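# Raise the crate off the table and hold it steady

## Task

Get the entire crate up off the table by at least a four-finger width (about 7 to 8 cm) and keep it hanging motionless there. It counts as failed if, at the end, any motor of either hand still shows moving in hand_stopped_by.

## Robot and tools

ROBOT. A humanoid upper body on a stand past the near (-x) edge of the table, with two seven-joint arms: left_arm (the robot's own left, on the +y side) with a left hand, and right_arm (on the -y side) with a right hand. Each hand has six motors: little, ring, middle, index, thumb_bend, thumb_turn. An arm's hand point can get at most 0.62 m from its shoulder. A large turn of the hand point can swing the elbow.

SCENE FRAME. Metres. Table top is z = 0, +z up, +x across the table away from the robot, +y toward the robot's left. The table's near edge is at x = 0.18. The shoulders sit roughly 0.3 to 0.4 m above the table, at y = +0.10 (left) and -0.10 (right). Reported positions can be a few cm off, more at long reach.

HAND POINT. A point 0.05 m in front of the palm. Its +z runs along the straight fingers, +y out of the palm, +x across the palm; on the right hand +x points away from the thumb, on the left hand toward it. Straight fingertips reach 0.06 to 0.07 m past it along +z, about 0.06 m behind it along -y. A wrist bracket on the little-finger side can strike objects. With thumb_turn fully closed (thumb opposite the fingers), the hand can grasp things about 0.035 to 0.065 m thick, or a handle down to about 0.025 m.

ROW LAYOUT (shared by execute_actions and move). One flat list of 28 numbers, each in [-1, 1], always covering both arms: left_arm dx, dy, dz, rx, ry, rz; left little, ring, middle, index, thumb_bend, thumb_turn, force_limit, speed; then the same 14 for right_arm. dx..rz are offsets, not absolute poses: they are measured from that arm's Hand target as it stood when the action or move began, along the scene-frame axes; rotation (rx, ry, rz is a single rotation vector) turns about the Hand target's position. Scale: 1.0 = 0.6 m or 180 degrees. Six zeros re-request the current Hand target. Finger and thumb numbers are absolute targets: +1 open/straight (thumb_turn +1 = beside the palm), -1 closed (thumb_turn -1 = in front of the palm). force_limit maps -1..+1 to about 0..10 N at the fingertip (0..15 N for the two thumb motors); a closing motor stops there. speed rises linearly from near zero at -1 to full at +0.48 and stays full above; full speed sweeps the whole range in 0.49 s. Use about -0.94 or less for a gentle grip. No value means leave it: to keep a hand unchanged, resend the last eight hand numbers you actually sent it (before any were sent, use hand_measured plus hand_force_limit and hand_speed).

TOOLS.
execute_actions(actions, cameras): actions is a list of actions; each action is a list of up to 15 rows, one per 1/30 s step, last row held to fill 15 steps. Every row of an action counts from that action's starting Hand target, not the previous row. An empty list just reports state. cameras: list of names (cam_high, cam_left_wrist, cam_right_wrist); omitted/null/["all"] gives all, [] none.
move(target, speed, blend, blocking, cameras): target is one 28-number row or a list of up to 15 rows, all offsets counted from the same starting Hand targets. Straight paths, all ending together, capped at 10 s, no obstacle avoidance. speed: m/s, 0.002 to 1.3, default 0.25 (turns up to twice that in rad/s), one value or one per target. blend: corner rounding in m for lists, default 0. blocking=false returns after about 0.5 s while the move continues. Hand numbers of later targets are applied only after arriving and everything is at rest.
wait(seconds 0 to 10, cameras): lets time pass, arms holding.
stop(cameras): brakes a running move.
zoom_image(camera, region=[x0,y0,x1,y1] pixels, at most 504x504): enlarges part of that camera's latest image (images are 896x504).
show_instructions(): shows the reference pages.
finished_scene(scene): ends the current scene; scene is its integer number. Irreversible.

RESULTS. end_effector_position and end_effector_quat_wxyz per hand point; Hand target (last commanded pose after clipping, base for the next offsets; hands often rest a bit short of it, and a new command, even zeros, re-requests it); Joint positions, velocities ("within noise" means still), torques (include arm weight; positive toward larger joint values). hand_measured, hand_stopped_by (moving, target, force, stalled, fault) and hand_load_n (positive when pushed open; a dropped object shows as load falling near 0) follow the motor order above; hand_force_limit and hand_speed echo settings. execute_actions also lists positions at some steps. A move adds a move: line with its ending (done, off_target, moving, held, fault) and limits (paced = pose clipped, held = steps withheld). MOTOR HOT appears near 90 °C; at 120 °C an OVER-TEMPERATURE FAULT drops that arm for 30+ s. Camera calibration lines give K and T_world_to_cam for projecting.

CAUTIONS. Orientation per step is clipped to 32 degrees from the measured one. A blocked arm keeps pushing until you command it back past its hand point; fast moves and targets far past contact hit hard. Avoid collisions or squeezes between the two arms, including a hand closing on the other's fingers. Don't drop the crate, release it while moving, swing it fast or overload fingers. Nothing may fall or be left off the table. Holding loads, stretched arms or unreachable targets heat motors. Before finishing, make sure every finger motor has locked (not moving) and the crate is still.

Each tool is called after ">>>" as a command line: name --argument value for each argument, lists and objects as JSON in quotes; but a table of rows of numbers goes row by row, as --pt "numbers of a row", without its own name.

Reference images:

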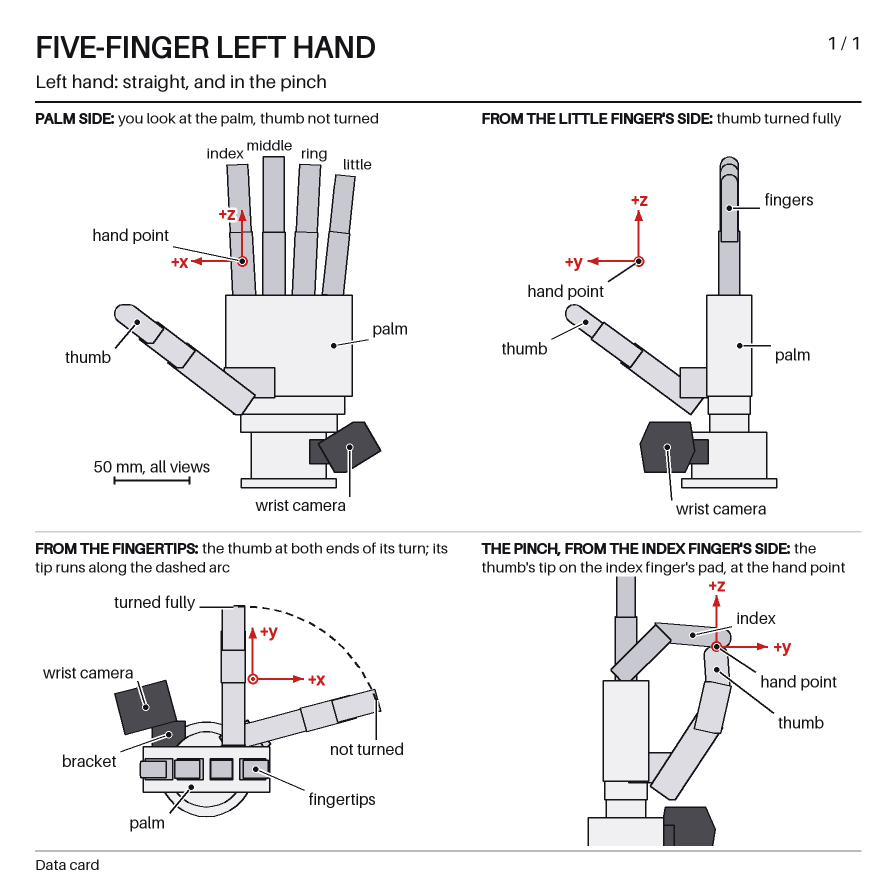

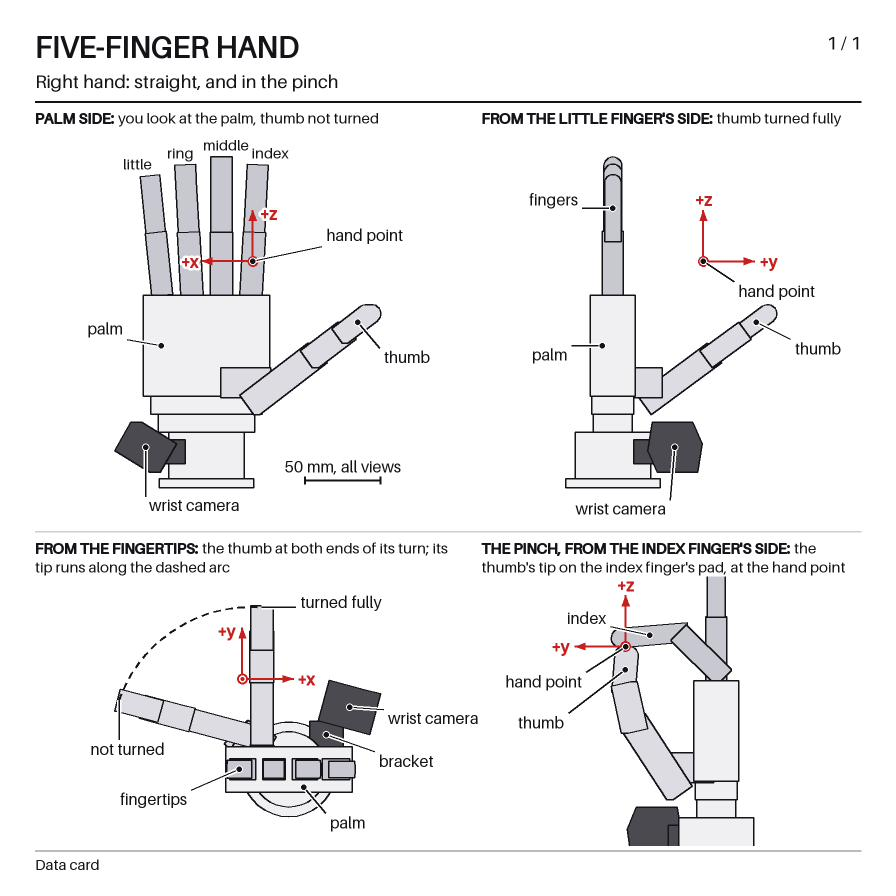

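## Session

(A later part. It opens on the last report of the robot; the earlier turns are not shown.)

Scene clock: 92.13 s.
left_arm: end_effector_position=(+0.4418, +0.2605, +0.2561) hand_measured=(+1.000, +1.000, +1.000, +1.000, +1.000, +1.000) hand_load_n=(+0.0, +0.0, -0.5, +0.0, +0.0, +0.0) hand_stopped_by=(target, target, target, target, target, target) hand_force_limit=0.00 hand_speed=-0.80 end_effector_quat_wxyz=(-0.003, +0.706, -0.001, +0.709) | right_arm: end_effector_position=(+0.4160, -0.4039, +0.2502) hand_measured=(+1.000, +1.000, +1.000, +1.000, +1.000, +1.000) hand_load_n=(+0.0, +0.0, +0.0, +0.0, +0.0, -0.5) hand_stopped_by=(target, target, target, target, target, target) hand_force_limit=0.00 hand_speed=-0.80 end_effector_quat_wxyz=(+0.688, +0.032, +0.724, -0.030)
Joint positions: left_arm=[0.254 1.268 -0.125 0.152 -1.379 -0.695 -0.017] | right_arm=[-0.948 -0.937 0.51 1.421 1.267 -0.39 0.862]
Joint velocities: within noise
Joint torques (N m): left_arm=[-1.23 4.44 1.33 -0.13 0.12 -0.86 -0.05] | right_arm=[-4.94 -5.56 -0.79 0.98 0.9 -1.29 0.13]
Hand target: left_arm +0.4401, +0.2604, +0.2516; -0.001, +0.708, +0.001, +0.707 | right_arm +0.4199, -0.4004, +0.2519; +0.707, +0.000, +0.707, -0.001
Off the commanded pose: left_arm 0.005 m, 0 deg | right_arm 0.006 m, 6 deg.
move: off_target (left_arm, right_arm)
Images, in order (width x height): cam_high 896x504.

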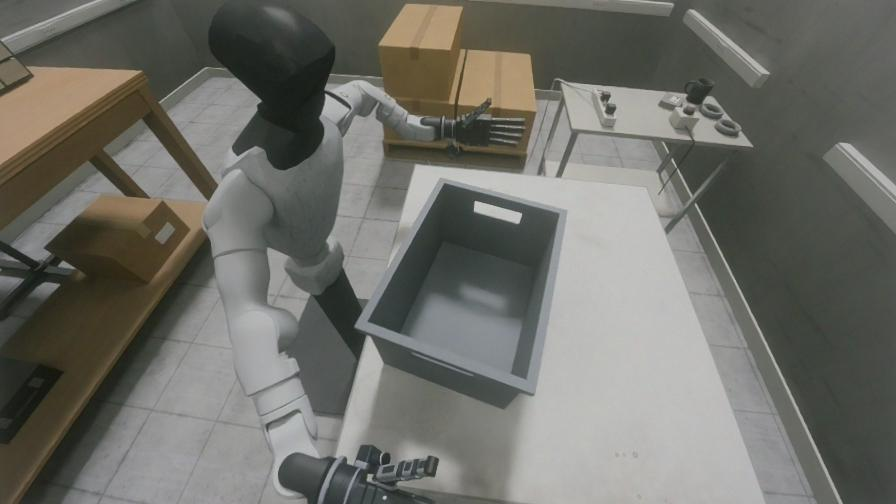

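>>> move --target '[-0.05,0.0,0.13,-0.196,0.472,-0.196,1,1,1,1,1,1,0,-0.8,-0.13,0.067,0.03,0,0,0,1,1,1,1,1,1,0,-0.8]' --speed 0.3

Scene clock: 98.83 s.
left_arm: end_effector_position=(+0.4100, +0.2592, +0.3300) hand_measured=(+1.000, +1.000, +1.000, +1.000, +1.000, +1.000) hand_load_n=(+0.0, +0.0, +0.0, +0.0, -0.5, +0.0) hand_stopped_by=(target, target, target, target, target, target) hand_force_limit=0.00 hand_speed=-0.80 end_effector_quat_wxyz=(+0.359, +0.885, +0.121, +0.272) | right_arm: end_effector_position=(+0.3425, -0.3591, +0.2671) hand_measured=(+1.000, +1.000, +1.000, +1.000, +1.000, +1.000) hand_load_n=(+0.0, +0.0, -0.5, +0.0, +0.0, +0.0) hand_stopped_by=(target, target, target, target, target, target) hand_force_limit=0.00 hand_speed=-0.80 end_effector_quat_wxyz=(+0.706, +0.001, +0.708, +0.002)
Joint positions: left_arm=[-0.503 1.589 0.329 0.749 -0.456 1.535 -1.62] | right_arm=[-0.156 -1.321 0.404 0.411 1.544 -0.592 0.526]
Joint velocities: within noise
Joint torques (N m): left_arm=[-2.39 7.96 0.13 -0.51 -0.08 -0.16 -0.87] | right_arm=[-1.49 -8.26 -2.41 0.63 1.16 -1.51 0.02]
Hand target: left_arm +0.4101, +0.2604, +0.3296; +0.382, +0.924, +0.010, +0.021 | right_arm +0.3419, -0.3602, +0.2699; +0.707, +0.000, +0.707, -0.001
Off the commanded pose: left_arm 0.001 m, 35 deg; orientation clipped | right_arm 0.003 m, 0 deg.
joint sent to its limit (left arm) — joint 2 (shoulder roll), upper limit; joint 7 (wrist yaw), lower limit. The joint targets are off in orientation, not in position.
move: off_target (left_arm); limits=paced
camera_calibration:
cam_left_wrist: T_world_to_cam=[[0.225215, 0.770813, -0.595924, -0.0890621], [0.355388, 0.504506, 0.786876, -0.54036], [0.907181, -0.389, -0.160316, -0.102445], [0, 0, 0, 1]] pos_world=[0.305032, 0.301414, 0.355698]
cam_right_wrist: T_world_to_cam=[[-0.0706107, 0.964797, -0.25334, 0.435979], [-0.558185, 0.17227, 0.811636, 0.0287227], [0.826707, 0.19872, 0.526371, -0.235489], [0, 0, 0, 1]] pos_world=[0.241498, -0.378783, 0.211093]

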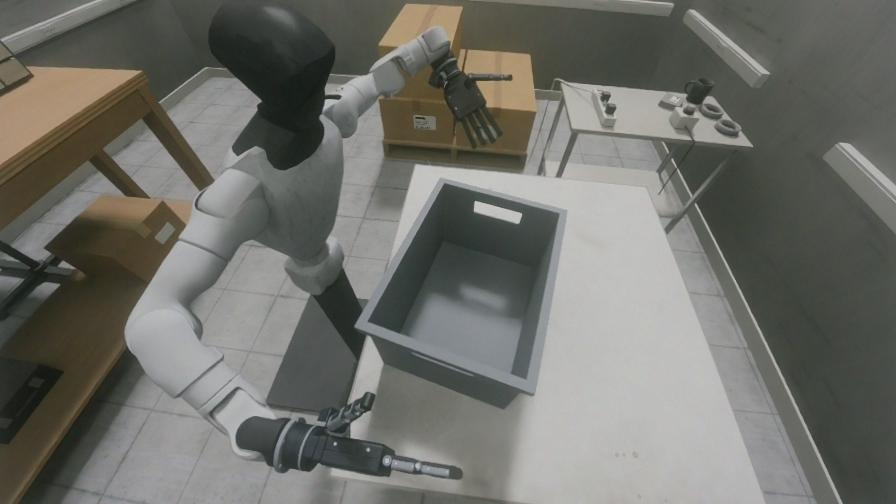

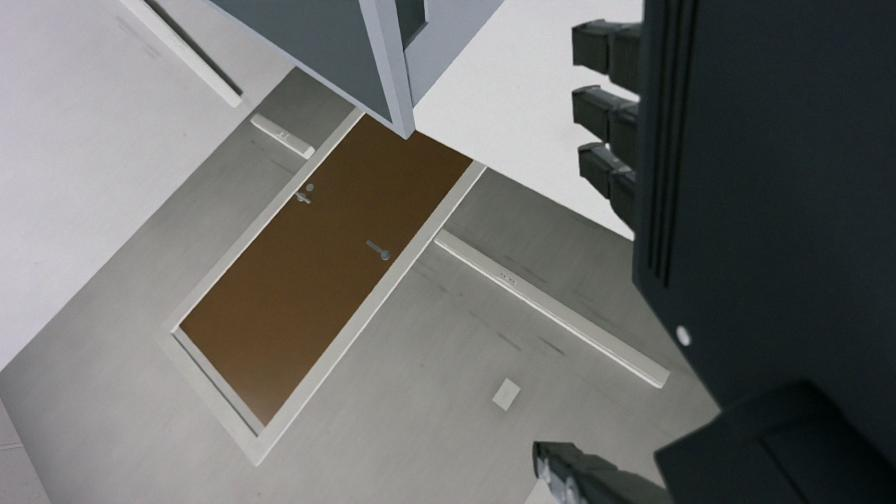

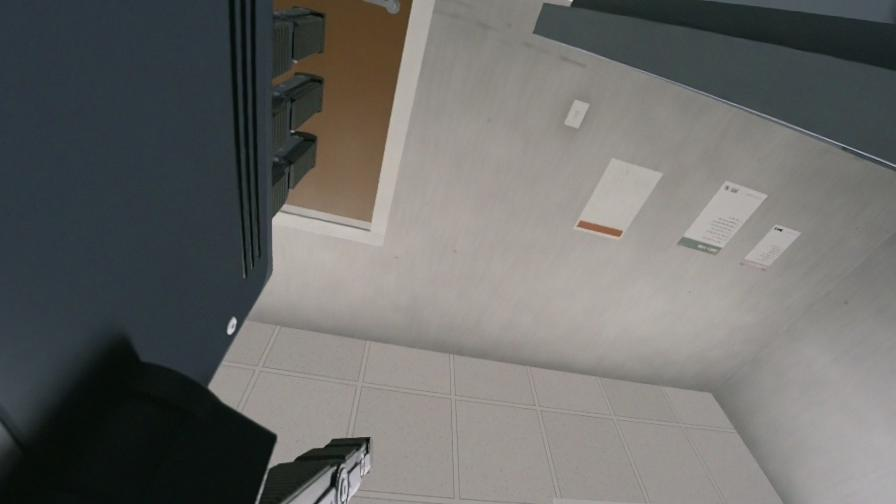

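>>> move --pt "-0.017 -0.067 0 0.141 -0.474 0.129 1 1 1 1 1 1 0 -0.8 0 0 0 0 0 -0.0767 1 1 1 1 1 1 0 -0.8" --pt "0.02 -0.233 -0.233 0.141 -0.474 0.129 1 1 1 1 1 1 0 -0.8 -0.043 0.087 -0.133 0 0 -0.0767 1 1 1 1 1 1 0 -0.8" --speed 0.3

Scene clock: 114.50 s.
left_arm: end_effector_position=(+0.4093, +0.1634, +0.2580) hand_measured=(+1.000, +1.000, +1.000, +1.000, +1.000, +1.000) hand_load_n=(+0.0, +0.0, +0.0, +0.0, +0.0, +0.0) hand_stopped_by=(target, target, target, target, target, target) hand_force_limit=0.00 hand_speed=-0.80 end_effector_quat_wxyz=(+0.084, +0.706, -0.092, +0.697) | right_arm: end_effector_position=(+0.3185, -0.3142, +0.1998) hand_measured=(+1.000, +1.000, +1.000, +1.000, +1.000, +1.000) hand_load_n=(+0.0, +0.0, +0.0, +0.0, +0.0, +0.0) hand_stopped_by=(target, target, target, target, target, target) hand_force_limit=0.00 hand_speed=-0.80 end_effector_quat_wxyz=(+0.700, +0.084, +0.704, -0.085)
Joint positions: left_arm=[-0.257 0.095 0.976 -0.435 -0.068 0.476 -0.924] | right_arm=[0.031 -1.106 0.547 0.142 1.063 -0.863 -0.186]
Joint velocities: within noise
Joint torques (N m): left_arm=[-1.92 3.39 -0.52 -3.63 -0.69 -0.43 -0.14] | right_arm=[-1.6 -4.52 -1.75 0.97 0.19 -1.62 0.04]
Hand target: left_arm +0.4089, +0.1622, +0.2594; +0.088, +0.705, -0.091, +0.698 (not the last commanded pose) | right_arm +0.3193, -0.3145, +0.2001; +0.702, +0.085, +0.702, -0.086 (not the last commanded pose)
Off the commanded pose: left_arm 0.082 m, 1 deg | right_arm 0.012 m, 0 deg.
move: held (left_arm; a check stopped the path), off_target (right_arm; braked when a check withheld steps of left_arm); path passed 1 of 2 targets; limits=held
pose unreachable (left arm): on one or more control steps of this call, first in action 0 (counted from 0), this arm could not follow its commanded pose, so it was not sent that pose on those steps. It may still have moved: this result reports where it is.
cause: moving toward the commanded pose would bring a part of the arm (just beyond joint 3 (shoulder yaw)) too close to the robot's own body.
camera_calibration:
cam_left_wrist: T_world_to_cam=[[0.282355, 0.919719, 0.27275, -0.329728], [-0.575096, -0.0652808, 0.815477, 0.031447], [0.767815, -0.387112, 0.510495, -0.266995], [0, 0, 0, 1]] pos_world=[0.316188, 0.201953, 0.200589]
cam_right_wrist: T_world_to_cam=[[0.158959, 0.952458, -0.259916, 0.298258], [-0.496268, 0.304671, 0.812954, 0.0839405], [0.853493, -0.000238743, 0.521105, -0.259109], [0, 0, 0, 1]] pos_world=[0.215393, -0.309714, 0.144305]

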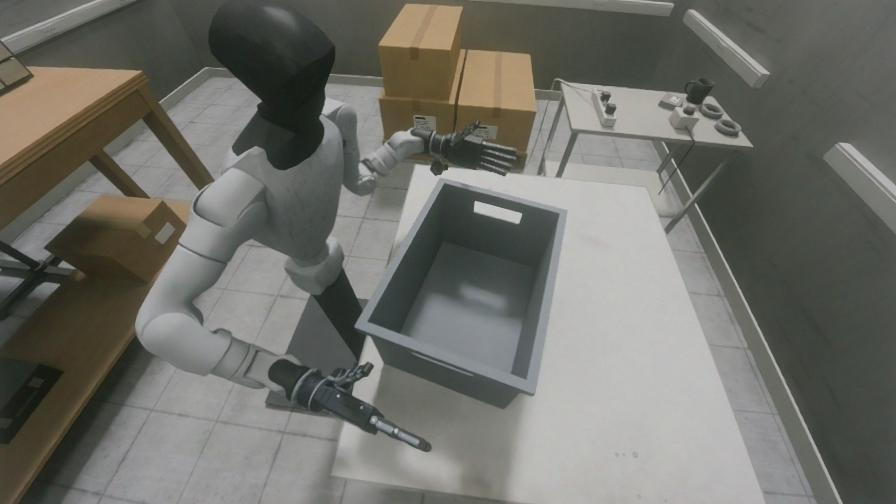

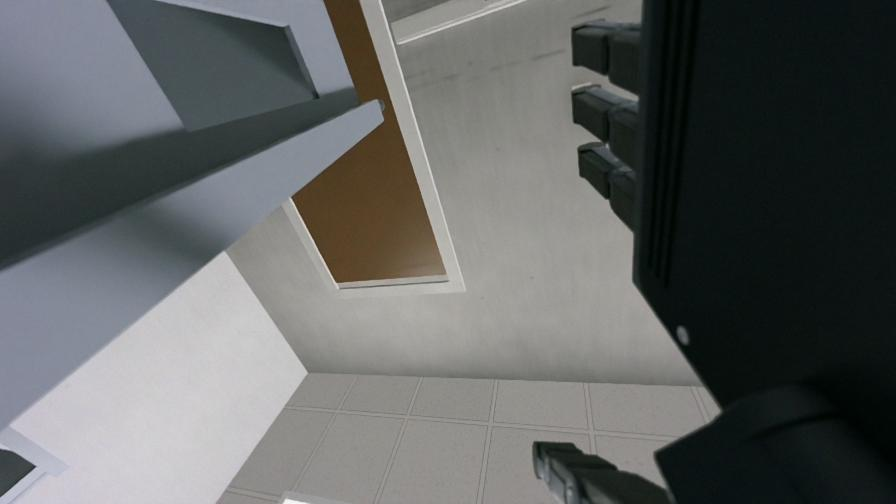

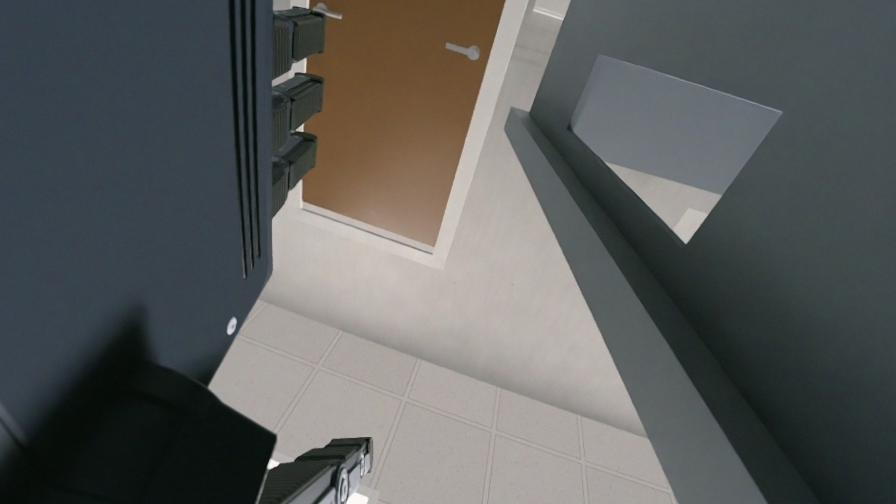

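>>> move --target '[0.02,0.13,-0.06,-0.223,0.455,-0.168,1,1,1,1,1,1,0,-0.8,0,-0.05,0,0,0,0,1,1,1,1,1,1,0,-0.8]' --speed 0.3 --cameras '["cam_high","cam_left_wrist"]'

Scene clock: 122.23 s.
left_arm: end_effector_position=(+0.4201, +0.2362, +0.2189) hand_measured=(+1.000, +1.000, +1.000, +1.000, +1.000, +1.000) hand_load_n=(+0.0, +0.0, -0.5, +0.0, +0.0, +0.0) hand_stopped_by=(target, target, target, target, target, target) hand_force_limit=0.00 hand_speed=-0.80 end_effector_quat_wxyz=(+0.413, +0.883, +0.153, +0.162) | right_arm: end_effector_position=(+0.3178, -0.3418, +0.1966) hand_measured=(+1.000, +1.000, +1.000, +1.000, +1.000, +1.000) hand_load_n=(+0.0, +0.0, +0.0, +0.0, +0.0, +0.0) hand_stopped_by=(target, target, target, target, target, target) hand_force_limit=0.00 hand_speed=-0.80 end_effector_quat_wxyz=(+0.698, +0.084, +0.707, -0.083)
Joint positions: left_arm=[-0.897 1.321 -0.396 1.217 -0.628 1.222 -1.62] | right_arm=[-0.015 -1.106 0.547 0.297 1.232 -0.875 0.025]
Joint velocities: within noise
Joint torques (N m): left_arm=[-3.18 8.11 0.13 -0.51 -0.46 -0.09 -0.95] | right_arm=[-1.74 -5.82 -2.09 1.15 0.74 -1.64 0.14]
Hand target: left_arm +0.4209, +0.2402, +0.2234; +0.499, +0.865, +0.047, +0.028 | right_arm +0.3193, -0.3445, +0.2001; +0.702, +0.085, +0.702, -0.086
Off the commanded pose: left_arm 0.006 m, 22 deg | right_arm 0.005 m, 1 deg.
joint sent to its limit (left arm) — joint 7 (wrist yaw), lower limit. The joint targets are off in orientation, not in position.
move: off_target (left_arm, right_arm)
camera_calibration:
cam_left_wrist: T_world_to_cam=[[0.124888, 0.667174, -0.734358, -0.0429085], [0.527037, 0.582484, 0.618825, -0.498678], [0.840616, -0.464318, -0.27888, -0.0666922], [0, 0, 0, 1]] pos_world=[0.324243, 0.288133, 0.258485]
Images, in order (width x height): cam_high 896x504, cam_left_wrist 896x504.

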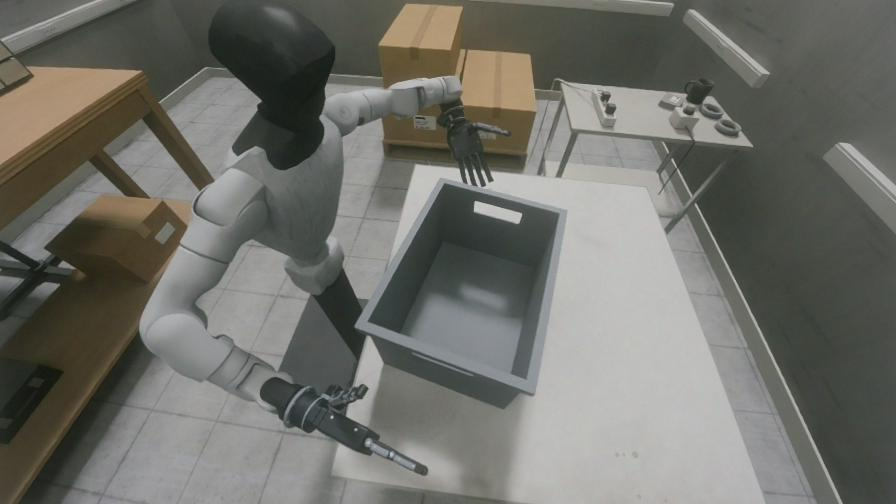

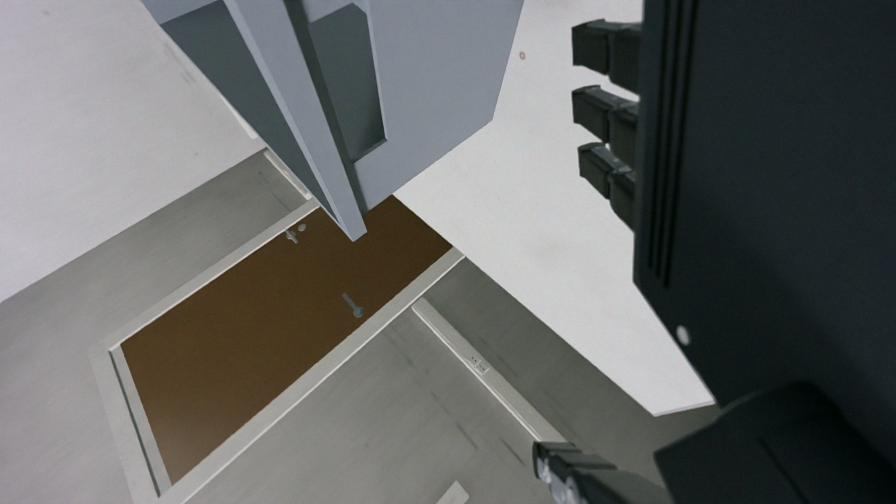

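>>> move --target '[0.05,-0.067,0.028,0.223,-0.455,0.168,1,1,1,1,1,1,0,-0.8,0,0,0,0,0,0,1,1,1,1,1,1,0,-0.8]' --speed 0.3 --cameras '["cam_high","cam_left_wrist"]'

Scene clock: 126.87 s.
left_arm: end_effector_position=(+0.4512, +0.2023, +0.2447) hand_measured=(+1.000, +1.000, +1.000, +1.000, +1.000, +1.000) hand_load_n=(+0.0, +0.0, +0.0, +0.0, +0.0, +0.0) hand_stopped_by=(target, target, target, target, target, target) hand_force_limit=0.00 hand_speed=-0.80 end_effector_quat_wxyz=(+0.084, +0.702, -0.093, +0.701) | right_arm: end_effector_position=(+0.3178, -0.3418, +0.1967) hand_measured=(+1.000, +1.000, +1.000, +1.000, +1.000, +1.000) hand_load_n=(+0.0, +0.0, +0.0, +0.0, +0.0, +0.0) hand_stopped_by=(target, target, target, target, target, target) hand_force_limit=0.00 hand_speed=-0.80 end_effector_quat_wxyz=(+0.698, +0.084, +0.706, -0.083)
Joint positions: left_arm=[-0.059 0.729 0.444 0.166 -0.732 -0.057 -0.476] | right_arm=[-0.015 -1.106 0.547 0.297 1.232 -0.876 0.025]
Joint velocities: within noise
Joint torques (N m): left_arm=[-1.85 4.46 1.07 -2.34 -0.13 -0.83 -0.09] | right_arm=[-1.74 -5.8 -2.09 1.15 0.74 -1.64 0.14]
Hand target: left_arm +0.4509, +0.2000, +0.2402; +0.088, +0.705, -0.091, +0.698 | right_arm +0.3193, -0.3445, +0.2001; +0.702, +0.085, +0.702, -0.086
Off the commanded pose: left_arm 0.005 m, 1 deg | right_arm 0.005 m, 1 deg.
move: off_target (left_arm, right_arm)
camera_calibration:
cam_left_wrist: T_world_to_cam=[[0.280806, 0.918979, 0.276812, -0.373928], [-0.584202, -0.0651698, 0.808988, 0.0746233], [0.761483, -0.388883, 0.518569, -0.276023], [0, 0, 0, 1]] pos_world=[0.358784, 0.241155, 0.186276]
Images, in order (width x height): cam_high 896x504, cam_left_wrist 896x504.

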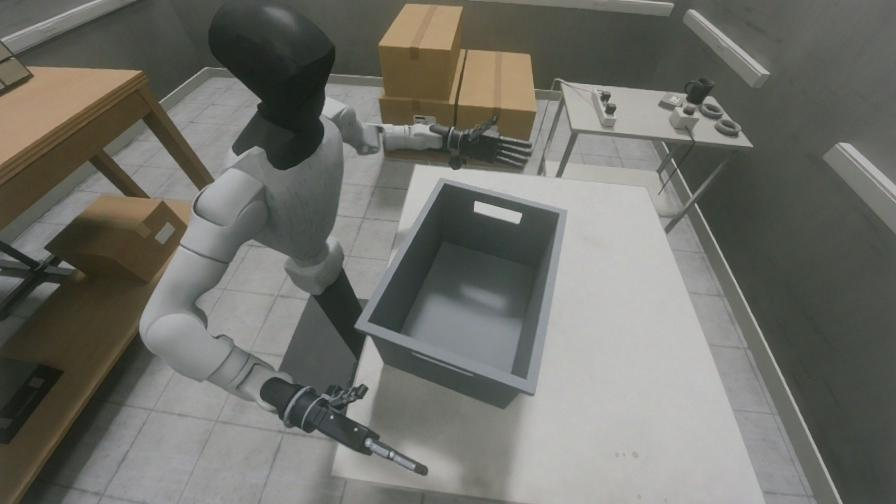

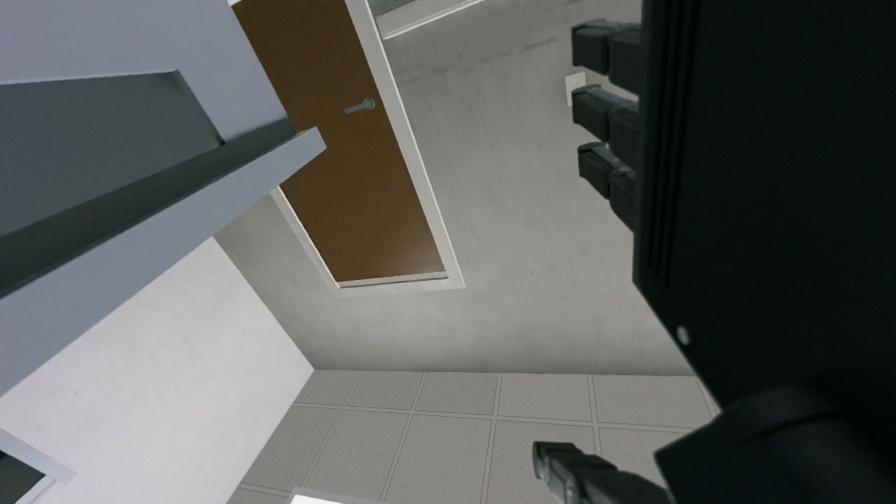

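>>> move --target '[-0.065,-0.198,-0.067,0,0,0,1,1,1,1,1,1,0,-0.8,0.012,0.126,0,0,0,0,1,1,1,1,1,1,0,-0.8]' --speed 0.2

Scene clock: 128.83 s.
left_arm: end_effector_position=(+0.4132, +0.0831, +0.1995) hand_measured=(+1.000, +1.000, +1.000, +1.000, +1.000, +1.000) hand_load_n=(+0.0, +0.0, +0.0, +0.0, +0.5, -0.5) hand_stopped_by=(target, target, target, target, target, target) hand_force_limit=0.00 hand_speed=-0.80 end_effector_quat_wxyz=(+0.087, +0.706, -0.091, +0.697) | right_arm: end_effector_position=(+0.3271, -0.2729, +0.2012) hand_measured=(+1.000, +1.000, +1.000, +1.000, +1.000, +1.000) hand_load_n=(+0.0, -0.5, +0.0, +0.0, +0.0, +0.0) hand_stopped_by=(target, target, target, target, target, target) hand_force_limit=0.00 hand_speed=-0.80 end_effector_quat_wxyz=(+0.702, +0.083, +0.701, -0.092)
Joint positions: left_arm=[0.063 0.395 0.108 -0.202 -0.405 -0.11 -0.09] | right_arm=[-0.006 -1.082 0.626 -0.024 0.832 -0.793 -0.493]
Joint velocities: within noise
Joint torques (N m): left_arm=[-1.33 2.46 0.57 -4.19 0.31 -0.85 0.22] | right_arm=[-1.22 -4.03 -1.36 -0.45 -0.01 -1.29 0.03]
Hand target: left_arm +0.4119, +0.0812, +0.2000; +0.088, +0.705, -0.091, +0.698 | right_arm +0.3265, -0.2689, +0.2001; +0.702, +0.085, +0.702, -0.086
Off the commanded pose: left_arm 0.002 m, 0 deg | right_arm 0.004 m, 1 deg.
move: off_target (right_arm)
camera_calibration:
cam_left_wrist: T_world_to_cam=[[0.285508, 0.920168, 0.26791, -0.241442], [-0.575414, -0.0589651, 0.815734, 0.0757622], [0.76641, -0.387058, 0.512643, -0.270954], [0, 0, 0, 1]] pos_world=[0.32019, 0.12176, 0.141785]
cam_right_wrist: T_world_to_cam=[[0.170085, 0.947988, -0.269054, 0.254861], [-0.499401, 0.318295, 0.805783, 0.0806323], [0.849511, -0.002686, 0.527563, -0.26786], [0, 0, 0, 1]] pos_world=[0.22447, -0.267989, 0.144912]

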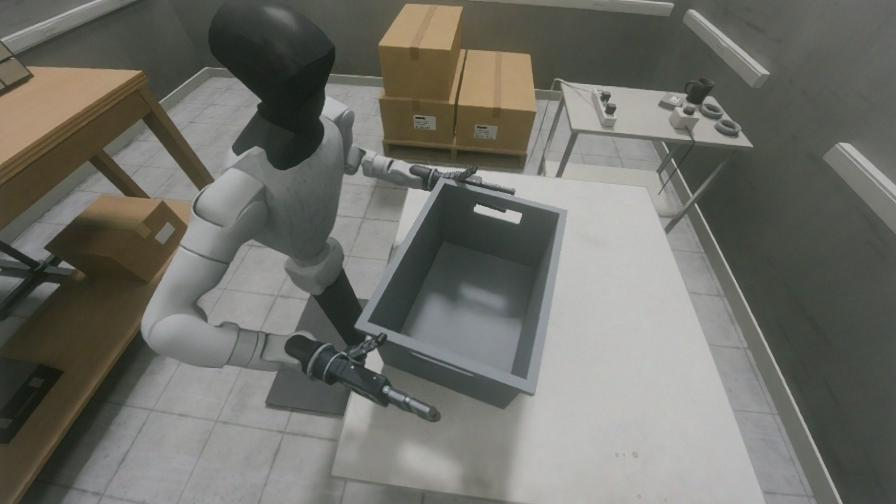

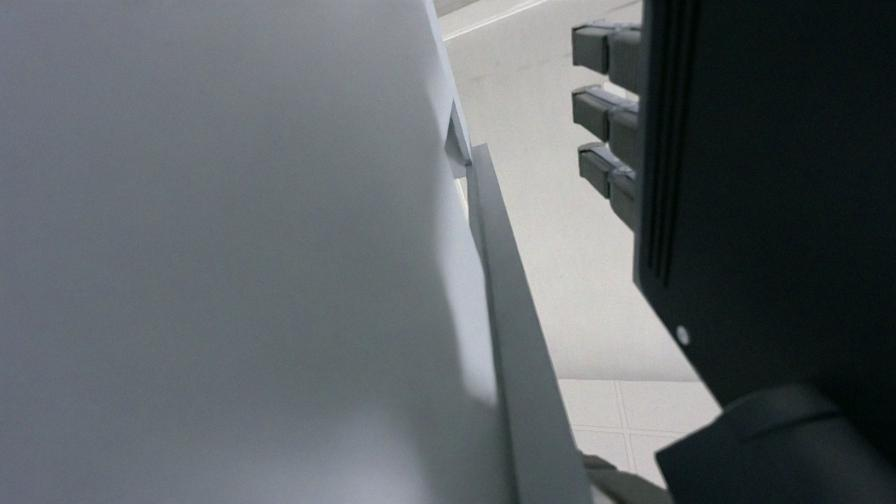

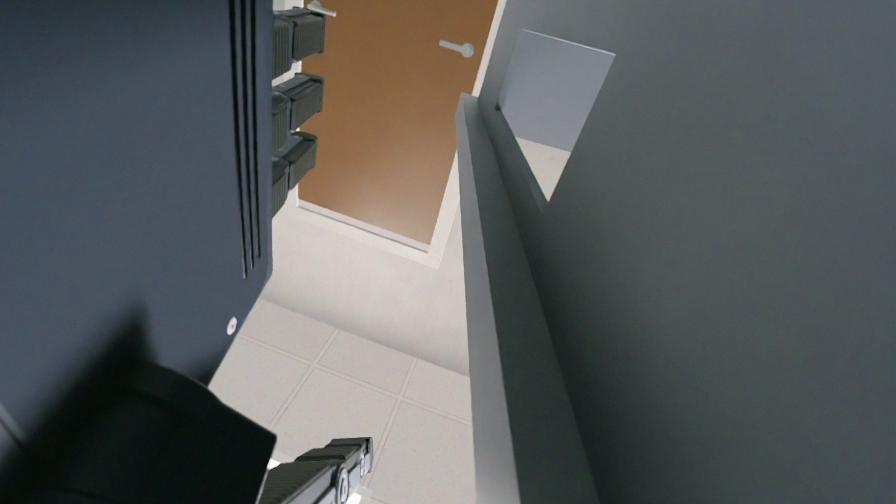

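>>> move --target '[0.038,0.08,-0.063,0,0,-0.111,1,1,1,0,1,1,0.2,-0.5,-0.004,-0.088,-0.063,0,0,0.111,1,1,1,0,1,1,0.2,-0.5]' --speed 0.2

>>> zoom_image --camera "cam_high" --region '[280, 300, 500, 440]'

>>> zoom_image --camera "cam_high" --region '[400, 140, 580, 240]'

Scene clock: 136.57 s.
left_arm: end_effector_position=(+0.4329, +0.1268, +0.1591) hand_measured=(+1.000, +1.000, +1.000, +0.000, +1.000, +1.000) hand_load_n=(+0.0, +0.0, +0.0, +0.0, +0.0, +0.0) hand_stopped_by=(target, target, target, target, target, target) hand_force_limit=0.20 hand_speed=-0.50 end_effector_quat_wxyz=(+0.210, +0.681, -0.215, +0.668) | right_arm: end_effector_position=(+0.3215, -0.3214, +0.1596) hand_measured=(+1.000, +1.000, +1.000, +0.000, +1.000, +1.000) hand_load_n=(+0.0, +0.0, +0.0, +0.0, +0.0, +0.0) hand_stopped_by=(target, target, target, target, target, target) hand_force_limit=0.20 hand_speed=-0.50 end_effector_quat_wxyz=(+0.700, -0.043, +0.712, +0.037)
Joint positions: left_arm=[-0.464 0.586 0.25 0.994 -0.583 -0.563 -1.015] | right_arm=[-0.432 -0.799 0.52 1.143 1.446 -0.819 1.012]
Joint velocities: within noise
Joint torques (N m): left_arm=[-3.12 5.31 0.87 -2.09 -0.79 -0.59 -0.14] | right_arm=[-2.85 -5.24 -1.5 1.23 1.35 -1.16 0.12]
Hand target: left_arm +0.4347, +0.1292, +0.1622; +0.208, +0.678, -0.212, +0.672 | right_arm +0.3241, -0.3217, +0.1623; +0.706, -0.038, +0.706, +0.037
Off the commanded pose: left_arm 0.004 m, 1 deg | right_arm 0.004 m, 1 deg.
move: off_target (left_arm, right_arm)
camera_calibration:
cam_left_wrist: T_world_to_cam=[[0.591806, 0.760968, 0.265883, -0.3886], [-0.553901, 0.144265, 0.819988, 0.0869316], [0.585627, -0.632547, 0.506878, -0.138209], [0, 0, 0, 1]] pos_world=[0.359066, 0.195747, 0.102094]
cam_right_wrist: T_world_to_cam=[[-0.181313, 0.947517, -0.26332, 0.402475], [-0.562419, 0.119741, 0.818136, 0.0812766], [0.806728, 0.296435, 0.511191, -0.128782], [0, 0, 0, 1]] pos_world=[0.222577, -0.352909, 0.105316]

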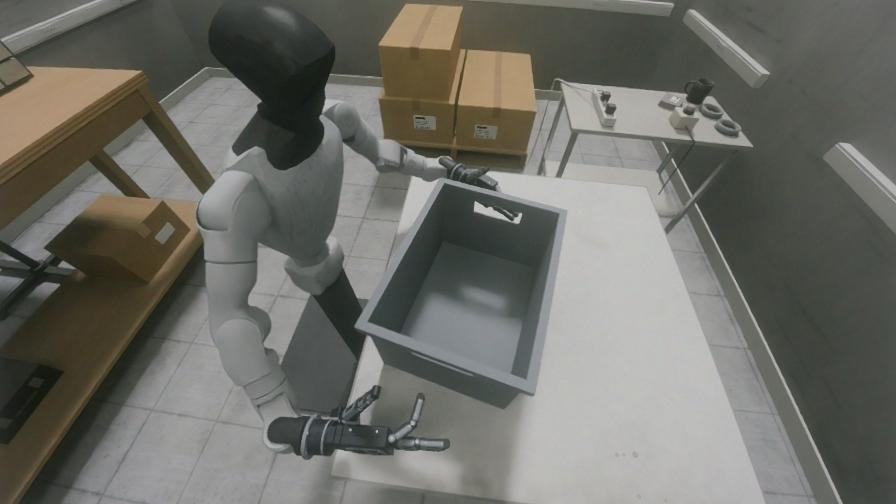

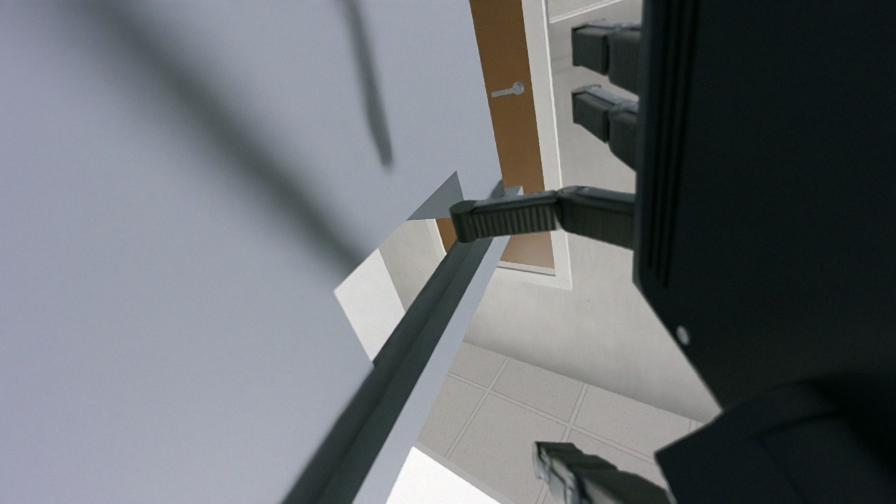

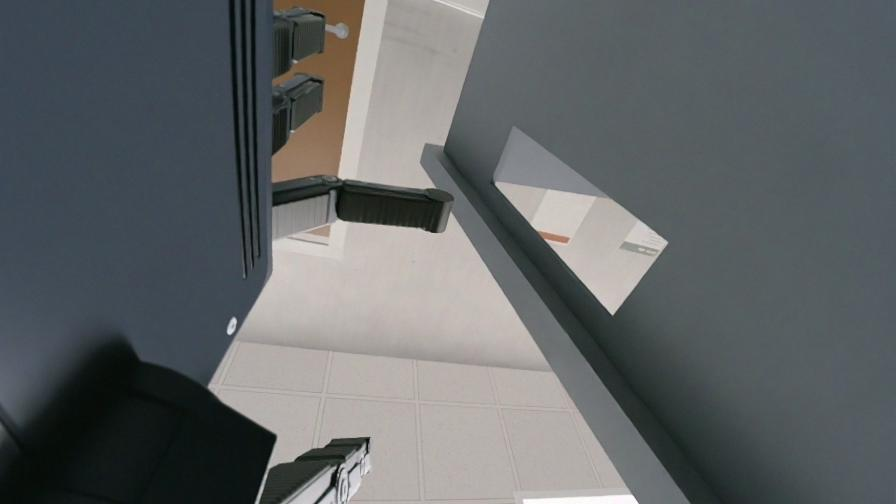

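Scaled by 2.291 from the camera's 896x504 image, which has a finer 1280x720 frame.

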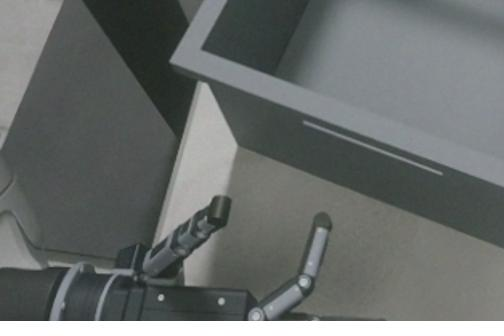

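Scaled by 2.800 from the camera's 896x504 image, which has a finer 1280x720 frame.

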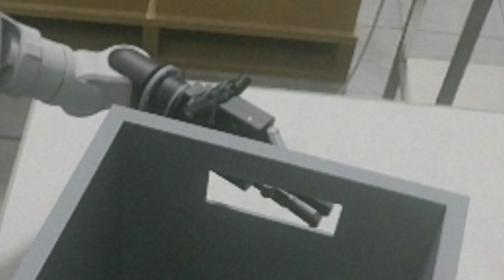

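>>> move --target '[-0.048,-0.0465,0.038,0,0,0,1,1,1,0,1,1,0.2,-0.5,-0.018,0.091,0.0,0,0,0,1,1,1,0,1,1,0.2,-0.5]' --speed 0.15

>>> zoom_image --camera "cam_high" --region '[400, 140, 580, 240]'

>>> zoom_image --camera "cam_high" --region '[340, 300, 500, 430]'

Scene clock: 144.13 s.
left_arm: end_effector_position=(+0.4078, +0.1042, +0.1881) hand_measured=(+1.000, +1.000, +1.000, +0.000, +1.000, +1.000) hand_load_n=(+0.0, +0.0, +0.0, +0.0, +0.0, +0.0) hand_stopped_by=(target, target, target, target, target, target) hand_force_limit=0.20 hand_speed=-0.50 end_effector_quat_wxyz=(+0.206, +0.676, -0.209, +0.676) | right_arm: end_effector_position=(+0.3154, -0.2686, +0.1643) hand_measured=(+1.000, +1.000, +1.000, +0.000, +1.000, +1.000) hand_load_n=(+0.0, +0.0, +0.0, +0.0, +0.0, +0.0) hand_stopped_by=(target, target, target, target, target, target) hand_force_limit=0.20 hand_speed=-0.50 end_effector_quat_wxyz=(+0.710, -0.035, +0.702, +0.035)
Joint positions: left_arm=[-0.143 0.564 0.225 0.331 -0.595 -0.312 -0.731] | right_arm=[-0.188 -0.906 0.645 0.585 1.225 -0.944 0.461]
Joint velocities: within noise
Joint torques (N m): left_arm=[-1.84 4.21 0.57 -3.67 -0.24 -0.55 0.2] | right_arm=[-1.12 -6.24 -1.25 -0.03 0.55 -1.32 0.01]
Hand target: left_arm +0.4059, +0.1013, +0.1850; +0.208, +0.678, -0.212, +0.672 | right_arm +0.3133, -0.2671, +0.1623; +0.706, -0.038, +0.706, +0.037
Off the commanded pose: left_arm 0.005 m, 1 deg | right_arm 0.003 m, 1 deg.
move: off_target (left_arm)
camera_calibration:
cam_left_wrist: T_world_to_cam=[[0.57517, 0.77247, 0.269202, -0.35925], [-0.571025, 0.14349, 0.808295, 0.0617654], [0.585756, -0.618628, 0.523631, -0.157137], [0, 0, 0, 1]] pos_world=[0.333943, 0.171438, 0.129068]
cam_right_wrist: T_world_to_cam=[[-0.161566, 0.952555, -0.257945, 0.346829], [-0.582731, 0.118859, 0.803926, 0.0762436], [0.796443, 0.2802, 0.535879, -0.147091], [0, 0, 0, 1]] pos_world=[0.217615, -0.298221, 0.106992]

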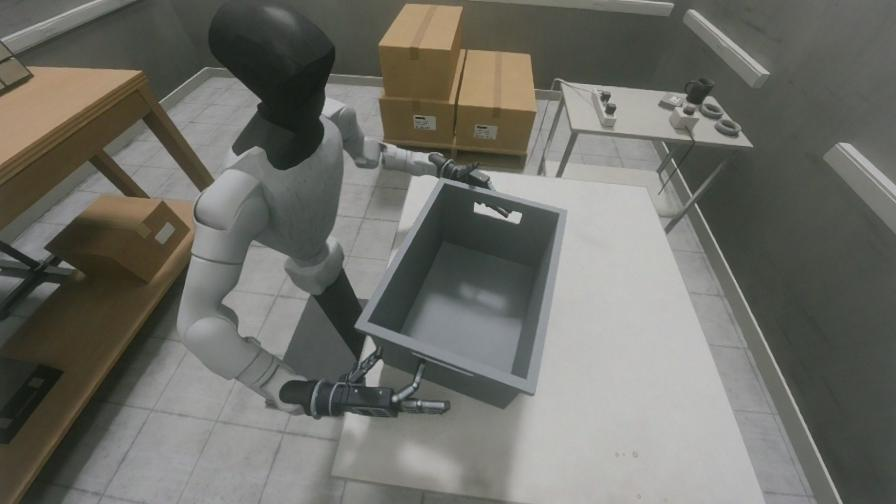

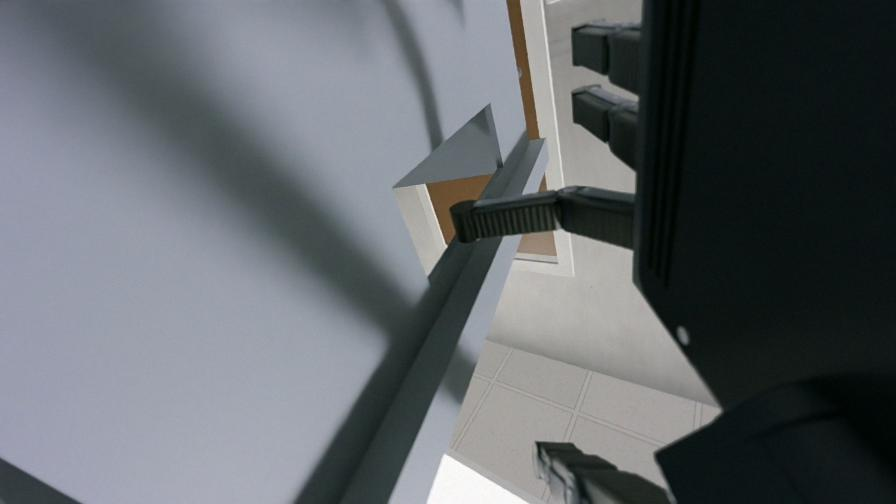

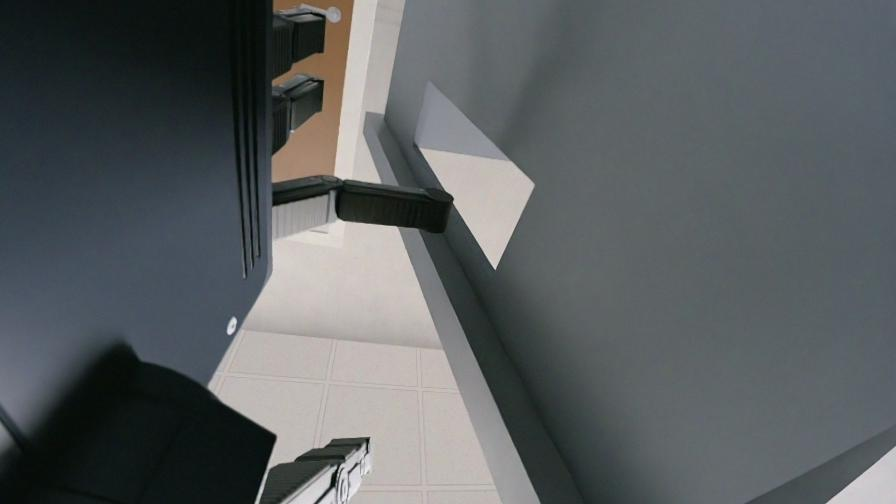

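Scaled by 2.800 from the camera's 896x504 image, which has a finer 1280x720 frame.

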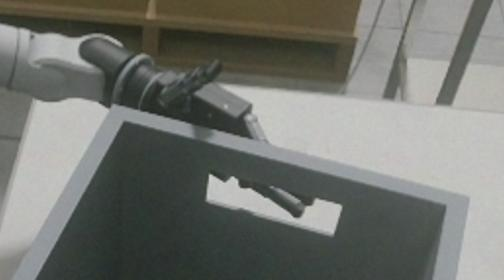

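Scaled by 3.150 from the camera's 896x504 image, which has a finer 1280x720 frame.

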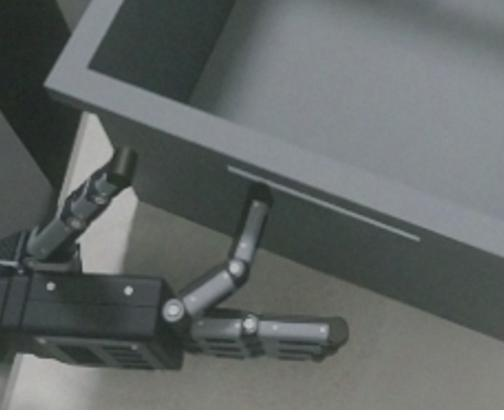

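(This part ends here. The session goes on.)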